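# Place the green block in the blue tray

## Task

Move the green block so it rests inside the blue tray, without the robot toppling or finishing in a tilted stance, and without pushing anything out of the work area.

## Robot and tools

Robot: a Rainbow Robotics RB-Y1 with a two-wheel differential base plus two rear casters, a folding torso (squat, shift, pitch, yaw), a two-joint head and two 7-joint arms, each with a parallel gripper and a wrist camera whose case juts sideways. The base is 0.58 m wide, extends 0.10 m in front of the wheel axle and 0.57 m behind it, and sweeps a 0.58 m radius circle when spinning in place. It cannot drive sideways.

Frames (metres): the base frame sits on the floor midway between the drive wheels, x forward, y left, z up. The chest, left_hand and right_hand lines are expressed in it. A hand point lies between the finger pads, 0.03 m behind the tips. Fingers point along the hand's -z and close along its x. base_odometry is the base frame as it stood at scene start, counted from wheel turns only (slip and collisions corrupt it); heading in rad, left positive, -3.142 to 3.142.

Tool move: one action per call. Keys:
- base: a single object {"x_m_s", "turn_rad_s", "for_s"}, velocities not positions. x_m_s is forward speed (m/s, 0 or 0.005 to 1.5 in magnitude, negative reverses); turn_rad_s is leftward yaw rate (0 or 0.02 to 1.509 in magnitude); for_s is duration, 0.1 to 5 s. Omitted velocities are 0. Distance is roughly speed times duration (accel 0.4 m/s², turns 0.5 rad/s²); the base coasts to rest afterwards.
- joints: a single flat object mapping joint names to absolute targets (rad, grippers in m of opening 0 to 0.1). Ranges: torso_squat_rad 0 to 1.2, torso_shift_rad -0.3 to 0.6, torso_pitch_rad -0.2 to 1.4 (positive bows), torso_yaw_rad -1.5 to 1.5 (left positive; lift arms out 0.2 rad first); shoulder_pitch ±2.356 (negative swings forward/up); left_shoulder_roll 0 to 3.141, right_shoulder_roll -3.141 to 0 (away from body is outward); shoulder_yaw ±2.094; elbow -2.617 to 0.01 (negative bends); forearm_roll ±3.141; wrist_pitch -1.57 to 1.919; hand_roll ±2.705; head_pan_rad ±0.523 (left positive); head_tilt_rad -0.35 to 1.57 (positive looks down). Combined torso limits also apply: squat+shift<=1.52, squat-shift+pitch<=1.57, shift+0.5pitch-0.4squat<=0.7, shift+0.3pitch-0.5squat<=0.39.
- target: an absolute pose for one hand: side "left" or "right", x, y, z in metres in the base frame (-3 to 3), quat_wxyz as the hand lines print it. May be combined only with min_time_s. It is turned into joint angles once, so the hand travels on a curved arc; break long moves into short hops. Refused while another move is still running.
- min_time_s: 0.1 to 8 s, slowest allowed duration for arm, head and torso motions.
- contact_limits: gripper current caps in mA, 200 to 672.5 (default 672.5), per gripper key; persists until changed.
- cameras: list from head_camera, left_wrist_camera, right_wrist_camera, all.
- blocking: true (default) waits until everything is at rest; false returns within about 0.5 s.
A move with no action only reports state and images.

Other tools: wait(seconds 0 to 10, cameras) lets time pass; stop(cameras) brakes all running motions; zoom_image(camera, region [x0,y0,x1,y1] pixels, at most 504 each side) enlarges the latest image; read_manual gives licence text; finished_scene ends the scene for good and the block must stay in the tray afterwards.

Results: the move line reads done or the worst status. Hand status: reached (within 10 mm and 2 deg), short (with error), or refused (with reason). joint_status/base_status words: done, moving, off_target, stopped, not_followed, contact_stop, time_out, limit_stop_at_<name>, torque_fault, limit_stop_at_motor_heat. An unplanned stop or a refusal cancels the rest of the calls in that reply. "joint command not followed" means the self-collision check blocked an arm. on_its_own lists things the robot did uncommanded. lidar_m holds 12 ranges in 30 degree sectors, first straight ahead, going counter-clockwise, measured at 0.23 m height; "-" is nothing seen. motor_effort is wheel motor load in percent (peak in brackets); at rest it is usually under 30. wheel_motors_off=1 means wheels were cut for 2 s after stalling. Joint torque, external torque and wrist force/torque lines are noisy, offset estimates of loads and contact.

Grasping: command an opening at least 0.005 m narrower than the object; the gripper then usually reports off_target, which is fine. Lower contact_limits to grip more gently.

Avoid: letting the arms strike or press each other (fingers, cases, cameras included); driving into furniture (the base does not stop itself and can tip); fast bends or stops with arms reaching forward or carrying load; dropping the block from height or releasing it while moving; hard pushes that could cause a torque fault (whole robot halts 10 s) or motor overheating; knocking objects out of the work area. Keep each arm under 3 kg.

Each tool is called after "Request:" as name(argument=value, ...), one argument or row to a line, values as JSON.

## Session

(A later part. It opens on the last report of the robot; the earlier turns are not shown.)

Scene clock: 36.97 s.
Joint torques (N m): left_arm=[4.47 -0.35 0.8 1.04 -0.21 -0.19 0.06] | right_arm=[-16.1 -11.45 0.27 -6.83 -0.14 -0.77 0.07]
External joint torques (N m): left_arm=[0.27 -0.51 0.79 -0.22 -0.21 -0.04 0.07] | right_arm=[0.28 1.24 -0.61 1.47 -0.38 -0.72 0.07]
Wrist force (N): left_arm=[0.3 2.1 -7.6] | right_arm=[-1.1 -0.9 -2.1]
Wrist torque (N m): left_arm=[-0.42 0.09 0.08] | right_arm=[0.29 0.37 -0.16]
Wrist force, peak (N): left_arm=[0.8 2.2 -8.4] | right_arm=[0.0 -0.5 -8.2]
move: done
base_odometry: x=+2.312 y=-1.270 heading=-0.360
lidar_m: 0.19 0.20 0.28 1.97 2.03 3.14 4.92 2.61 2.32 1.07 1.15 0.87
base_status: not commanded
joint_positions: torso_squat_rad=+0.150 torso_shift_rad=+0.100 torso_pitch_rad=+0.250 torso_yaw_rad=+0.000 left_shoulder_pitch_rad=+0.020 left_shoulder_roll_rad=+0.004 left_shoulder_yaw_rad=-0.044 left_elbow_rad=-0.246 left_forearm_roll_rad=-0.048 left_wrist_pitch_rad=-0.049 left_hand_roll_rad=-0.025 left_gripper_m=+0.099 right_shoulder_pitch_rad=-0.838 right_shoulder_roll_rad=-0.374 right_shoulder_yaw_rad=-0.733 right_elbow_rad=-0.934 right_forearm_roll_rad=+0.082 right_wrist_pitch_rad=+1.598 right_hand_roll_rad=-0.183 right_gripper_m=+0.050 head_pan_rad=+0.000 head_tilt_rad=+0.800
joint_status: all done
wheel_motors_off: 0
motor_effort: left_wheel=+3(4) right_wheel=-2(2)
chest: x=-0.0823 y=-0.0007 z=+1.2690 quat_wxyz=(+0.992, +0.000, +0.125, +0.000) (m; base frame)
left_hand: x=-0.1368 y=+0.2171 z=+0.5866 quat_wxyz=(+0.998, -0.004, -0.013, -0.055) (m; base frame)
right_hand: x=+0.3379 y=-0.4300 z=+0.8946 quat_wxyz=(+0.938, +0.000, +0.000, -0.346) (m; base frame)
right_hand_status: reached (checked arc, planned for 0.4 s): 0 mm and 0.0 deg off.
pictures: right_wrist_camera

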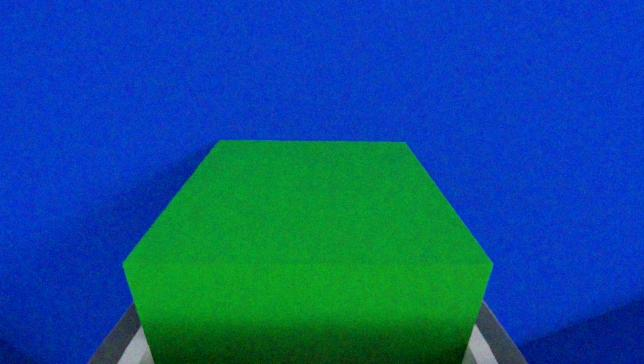

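Contact (wrist z −8.1 → −2.1). Release and retreat upward.

Request:
move(
  joints={"right_gripper_m": 0.09},
  cameras=[],
)

Request:
move(
  target={"side": "right", "x": 0.335, "y": -0.43, "z": 0.965, "quat_wxyz": [0.938, 0, 0, -0.346]},
  min_time_s=0.7,
  cameras=["right_wrist_camera"],
)

Scene clock: 38.00 s.
Joint torques (N m): left_arm=[4.92 -0.18 0.76 1.05 -0.15 -0.28 0.06] | right_arm=[-15.76 -10.82 0.19 -7.33 0.04 -0.3 -0.08]
External joint torques (N m): left_arm=[0.73 -0.34 0.75 -0.21 -0.14 -0.12 0.06] | right_arm=[0.62 1.87 -0.69 0.97 -0.21 -0.25 -0.08]
Wrist force (N): left_arm=[1.0 1.6 -8.1] | right_arm=[0.9 -0.7 -3.8]
Wrist torque (N m): left_arm=[-0.37 0.16 0.07] | right_arm=[0.24 0.39 -0.16]
Wrist force, peak (N): left_arm=[0.8 1.8 -8.4] | right_arm=[0.0 -0.5 -6.9]
move: done
base_odometry: x=+2.312 y=-1.270 heading=-0.360
lidar_m: 0.18 0.20 0.30 1.98 2.03 3.14 4.92 2.60 2.32 1.07 1.15 0.87
base_status: not commanded
joint_positions: torso_squat_rad=+0.150 torso_shift_rad=+0.100 torso_pitch_rad=+0.250 torso_yaw_rad=+0.000 left_shoulder_pitch_rad=+0.020 left_shoulder_roll_rad=+0.004 left_shoulder_yaw_rad=-0.044 left_elbow_rad=-0.246 left_forearm_roll_rad=-0.048 left_wrist_pitch_rad=-0.049 left_hand_roll_rad=-0.025 left_gripper_m=+0.099 right_shoulder_pitch_rad=-0.838 right_shoulder_roll_rad=-0.374 right_shoulder_yaw_rad=-0.733 right_elbow_rad=-0.934 right_forearm_roll_rad=+0.082 right_wrist_pitch_rad=+1.598 right_hand_roll_rad=-0.183 right_gripper_m=+0.090 head_pan_rad=+0.000 head_tilt_rad=+0.800
joint_status: all done
wheel_motors_off: 0
motor_effort: left_wheel=+3(3) right_wheel=-2(2)
chest: x=-0.0823 y=-0.0007 z=+1.2690 quat_wxyz=(+0.992, +0.000, +0.125, +0.000) (m; base frame)
left_hand: x=-0.1368 y=+0.2171 z=+0.5866 quat_wxyz=(+0.998, -0.004, -0.013, -0.055) (m; base frame)
right_hand: x=+0.3379 y=-0.4300 z=+0.8946 quat_wxyz=(+0.938, +0.000, +0.000, -0.346) (m; base frame)
pictures: none
No camera images: "cameras" was empty.

Scene clock: 39.03 s.
Joint torques (N m): left_arm=[4.5 -0.48 0.79 1.11 -0.13 -0.22 0.03] | right_arm=[-15.66 -10.83 1.92 -8.05 0.49 -0.02 0.51]
External joint torques (N m): left_arm=[0.3 -0.64 0.78 -0.16 -0.13 -0.06 0.03] | right_arm=[0.74 1.84 0.9 0.21 0.26 0.03 0.51]
Wrist force (N): left_arm=[0.8 2.2 -8.0] | right_arm=[-0.2 -0.4 -7.4]
Wrist torque (N m): left_arm=[-0.44 0.12 0.06] | right_arm=[0.21 0.19 -0.20]
Wrist force, peak (N): left_arm=[0.7 2.3 -8.4] | right_arm=[-0.3 -0.1 -8.0]
move: done
base_odometry: x=+2.312 y=-1.270 heading=-0.360
lidar_m: 0.19 0.19 0.29 1.98 2.02 3.16 4.92 2.61 2.30 1.08 1.14 0.87
base_status: not commanded
joint_positions: torso_squat_rad=+0.150 torso_shift_rad=+0.100 torso_pitch_rad=+0.250 torso_yaw_rad=+0.000 left_shoulder_pitch_rad=+0.020 left_shoulder_roll_rad=+0.004 left_shoulder_yaw_rad=-0.044 left_elbow_rad=-0.246 left_forearm_roll_rad=-0.048 left_wrist_pitch_rad=-0.049 left_hand_roll_rad=-0.025 left_gripper_m=+0.099 right_shoulder_pitch_rad=-0.846 right_shoulder_roll_rad=-0.370 right_shoulder_yaw_rad=-0.729 right_elbow_rad=-1.202 right_forearm_roll_rad=+0.089 right_wrist_pitch_rad=+1.870 right_hand_roll_rad=-0.167 right_gripper_m=+0.090 head_pan_rad=+0.000 head_tilt_rad=+0.800
joint_status: all done
wheel_motors_off: 0
motor_effort: left_wheel=+3(4) right_wheel=-3(3)
chest: x=-0.0823 y=-0.0006 z=+1.2690 quat_wxyz=(+0.992, +0.000, +0.125, +0.000) (m; base frame)
left_hand: x=-0.1368 y=+0.2171 z=+0.5866 quat_wxyz=(+0.998, -0.004, -0.013, -0.055) (m; base frame)
right_hand: x=+0.3349 y=-0.4300 z=+0.9650 quat_wxyz=(+0.938, +0.000, +0.000, -0.346) (m; base frame)
right_hand_status: reached (checked arc, planned for 0.7 s): 0 mm and 0.0 deg off.
pictures: right_wrist_camera

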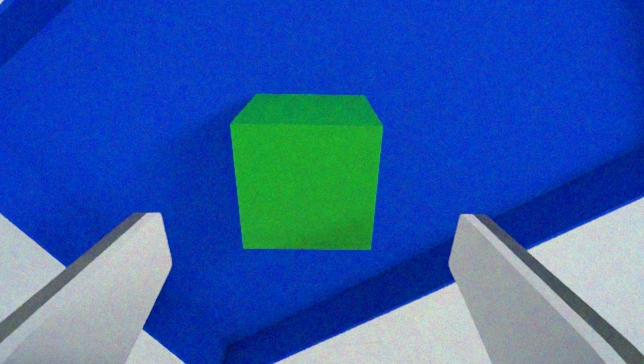

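Request:
finished_scene(
)

The scene is finished: the task was done.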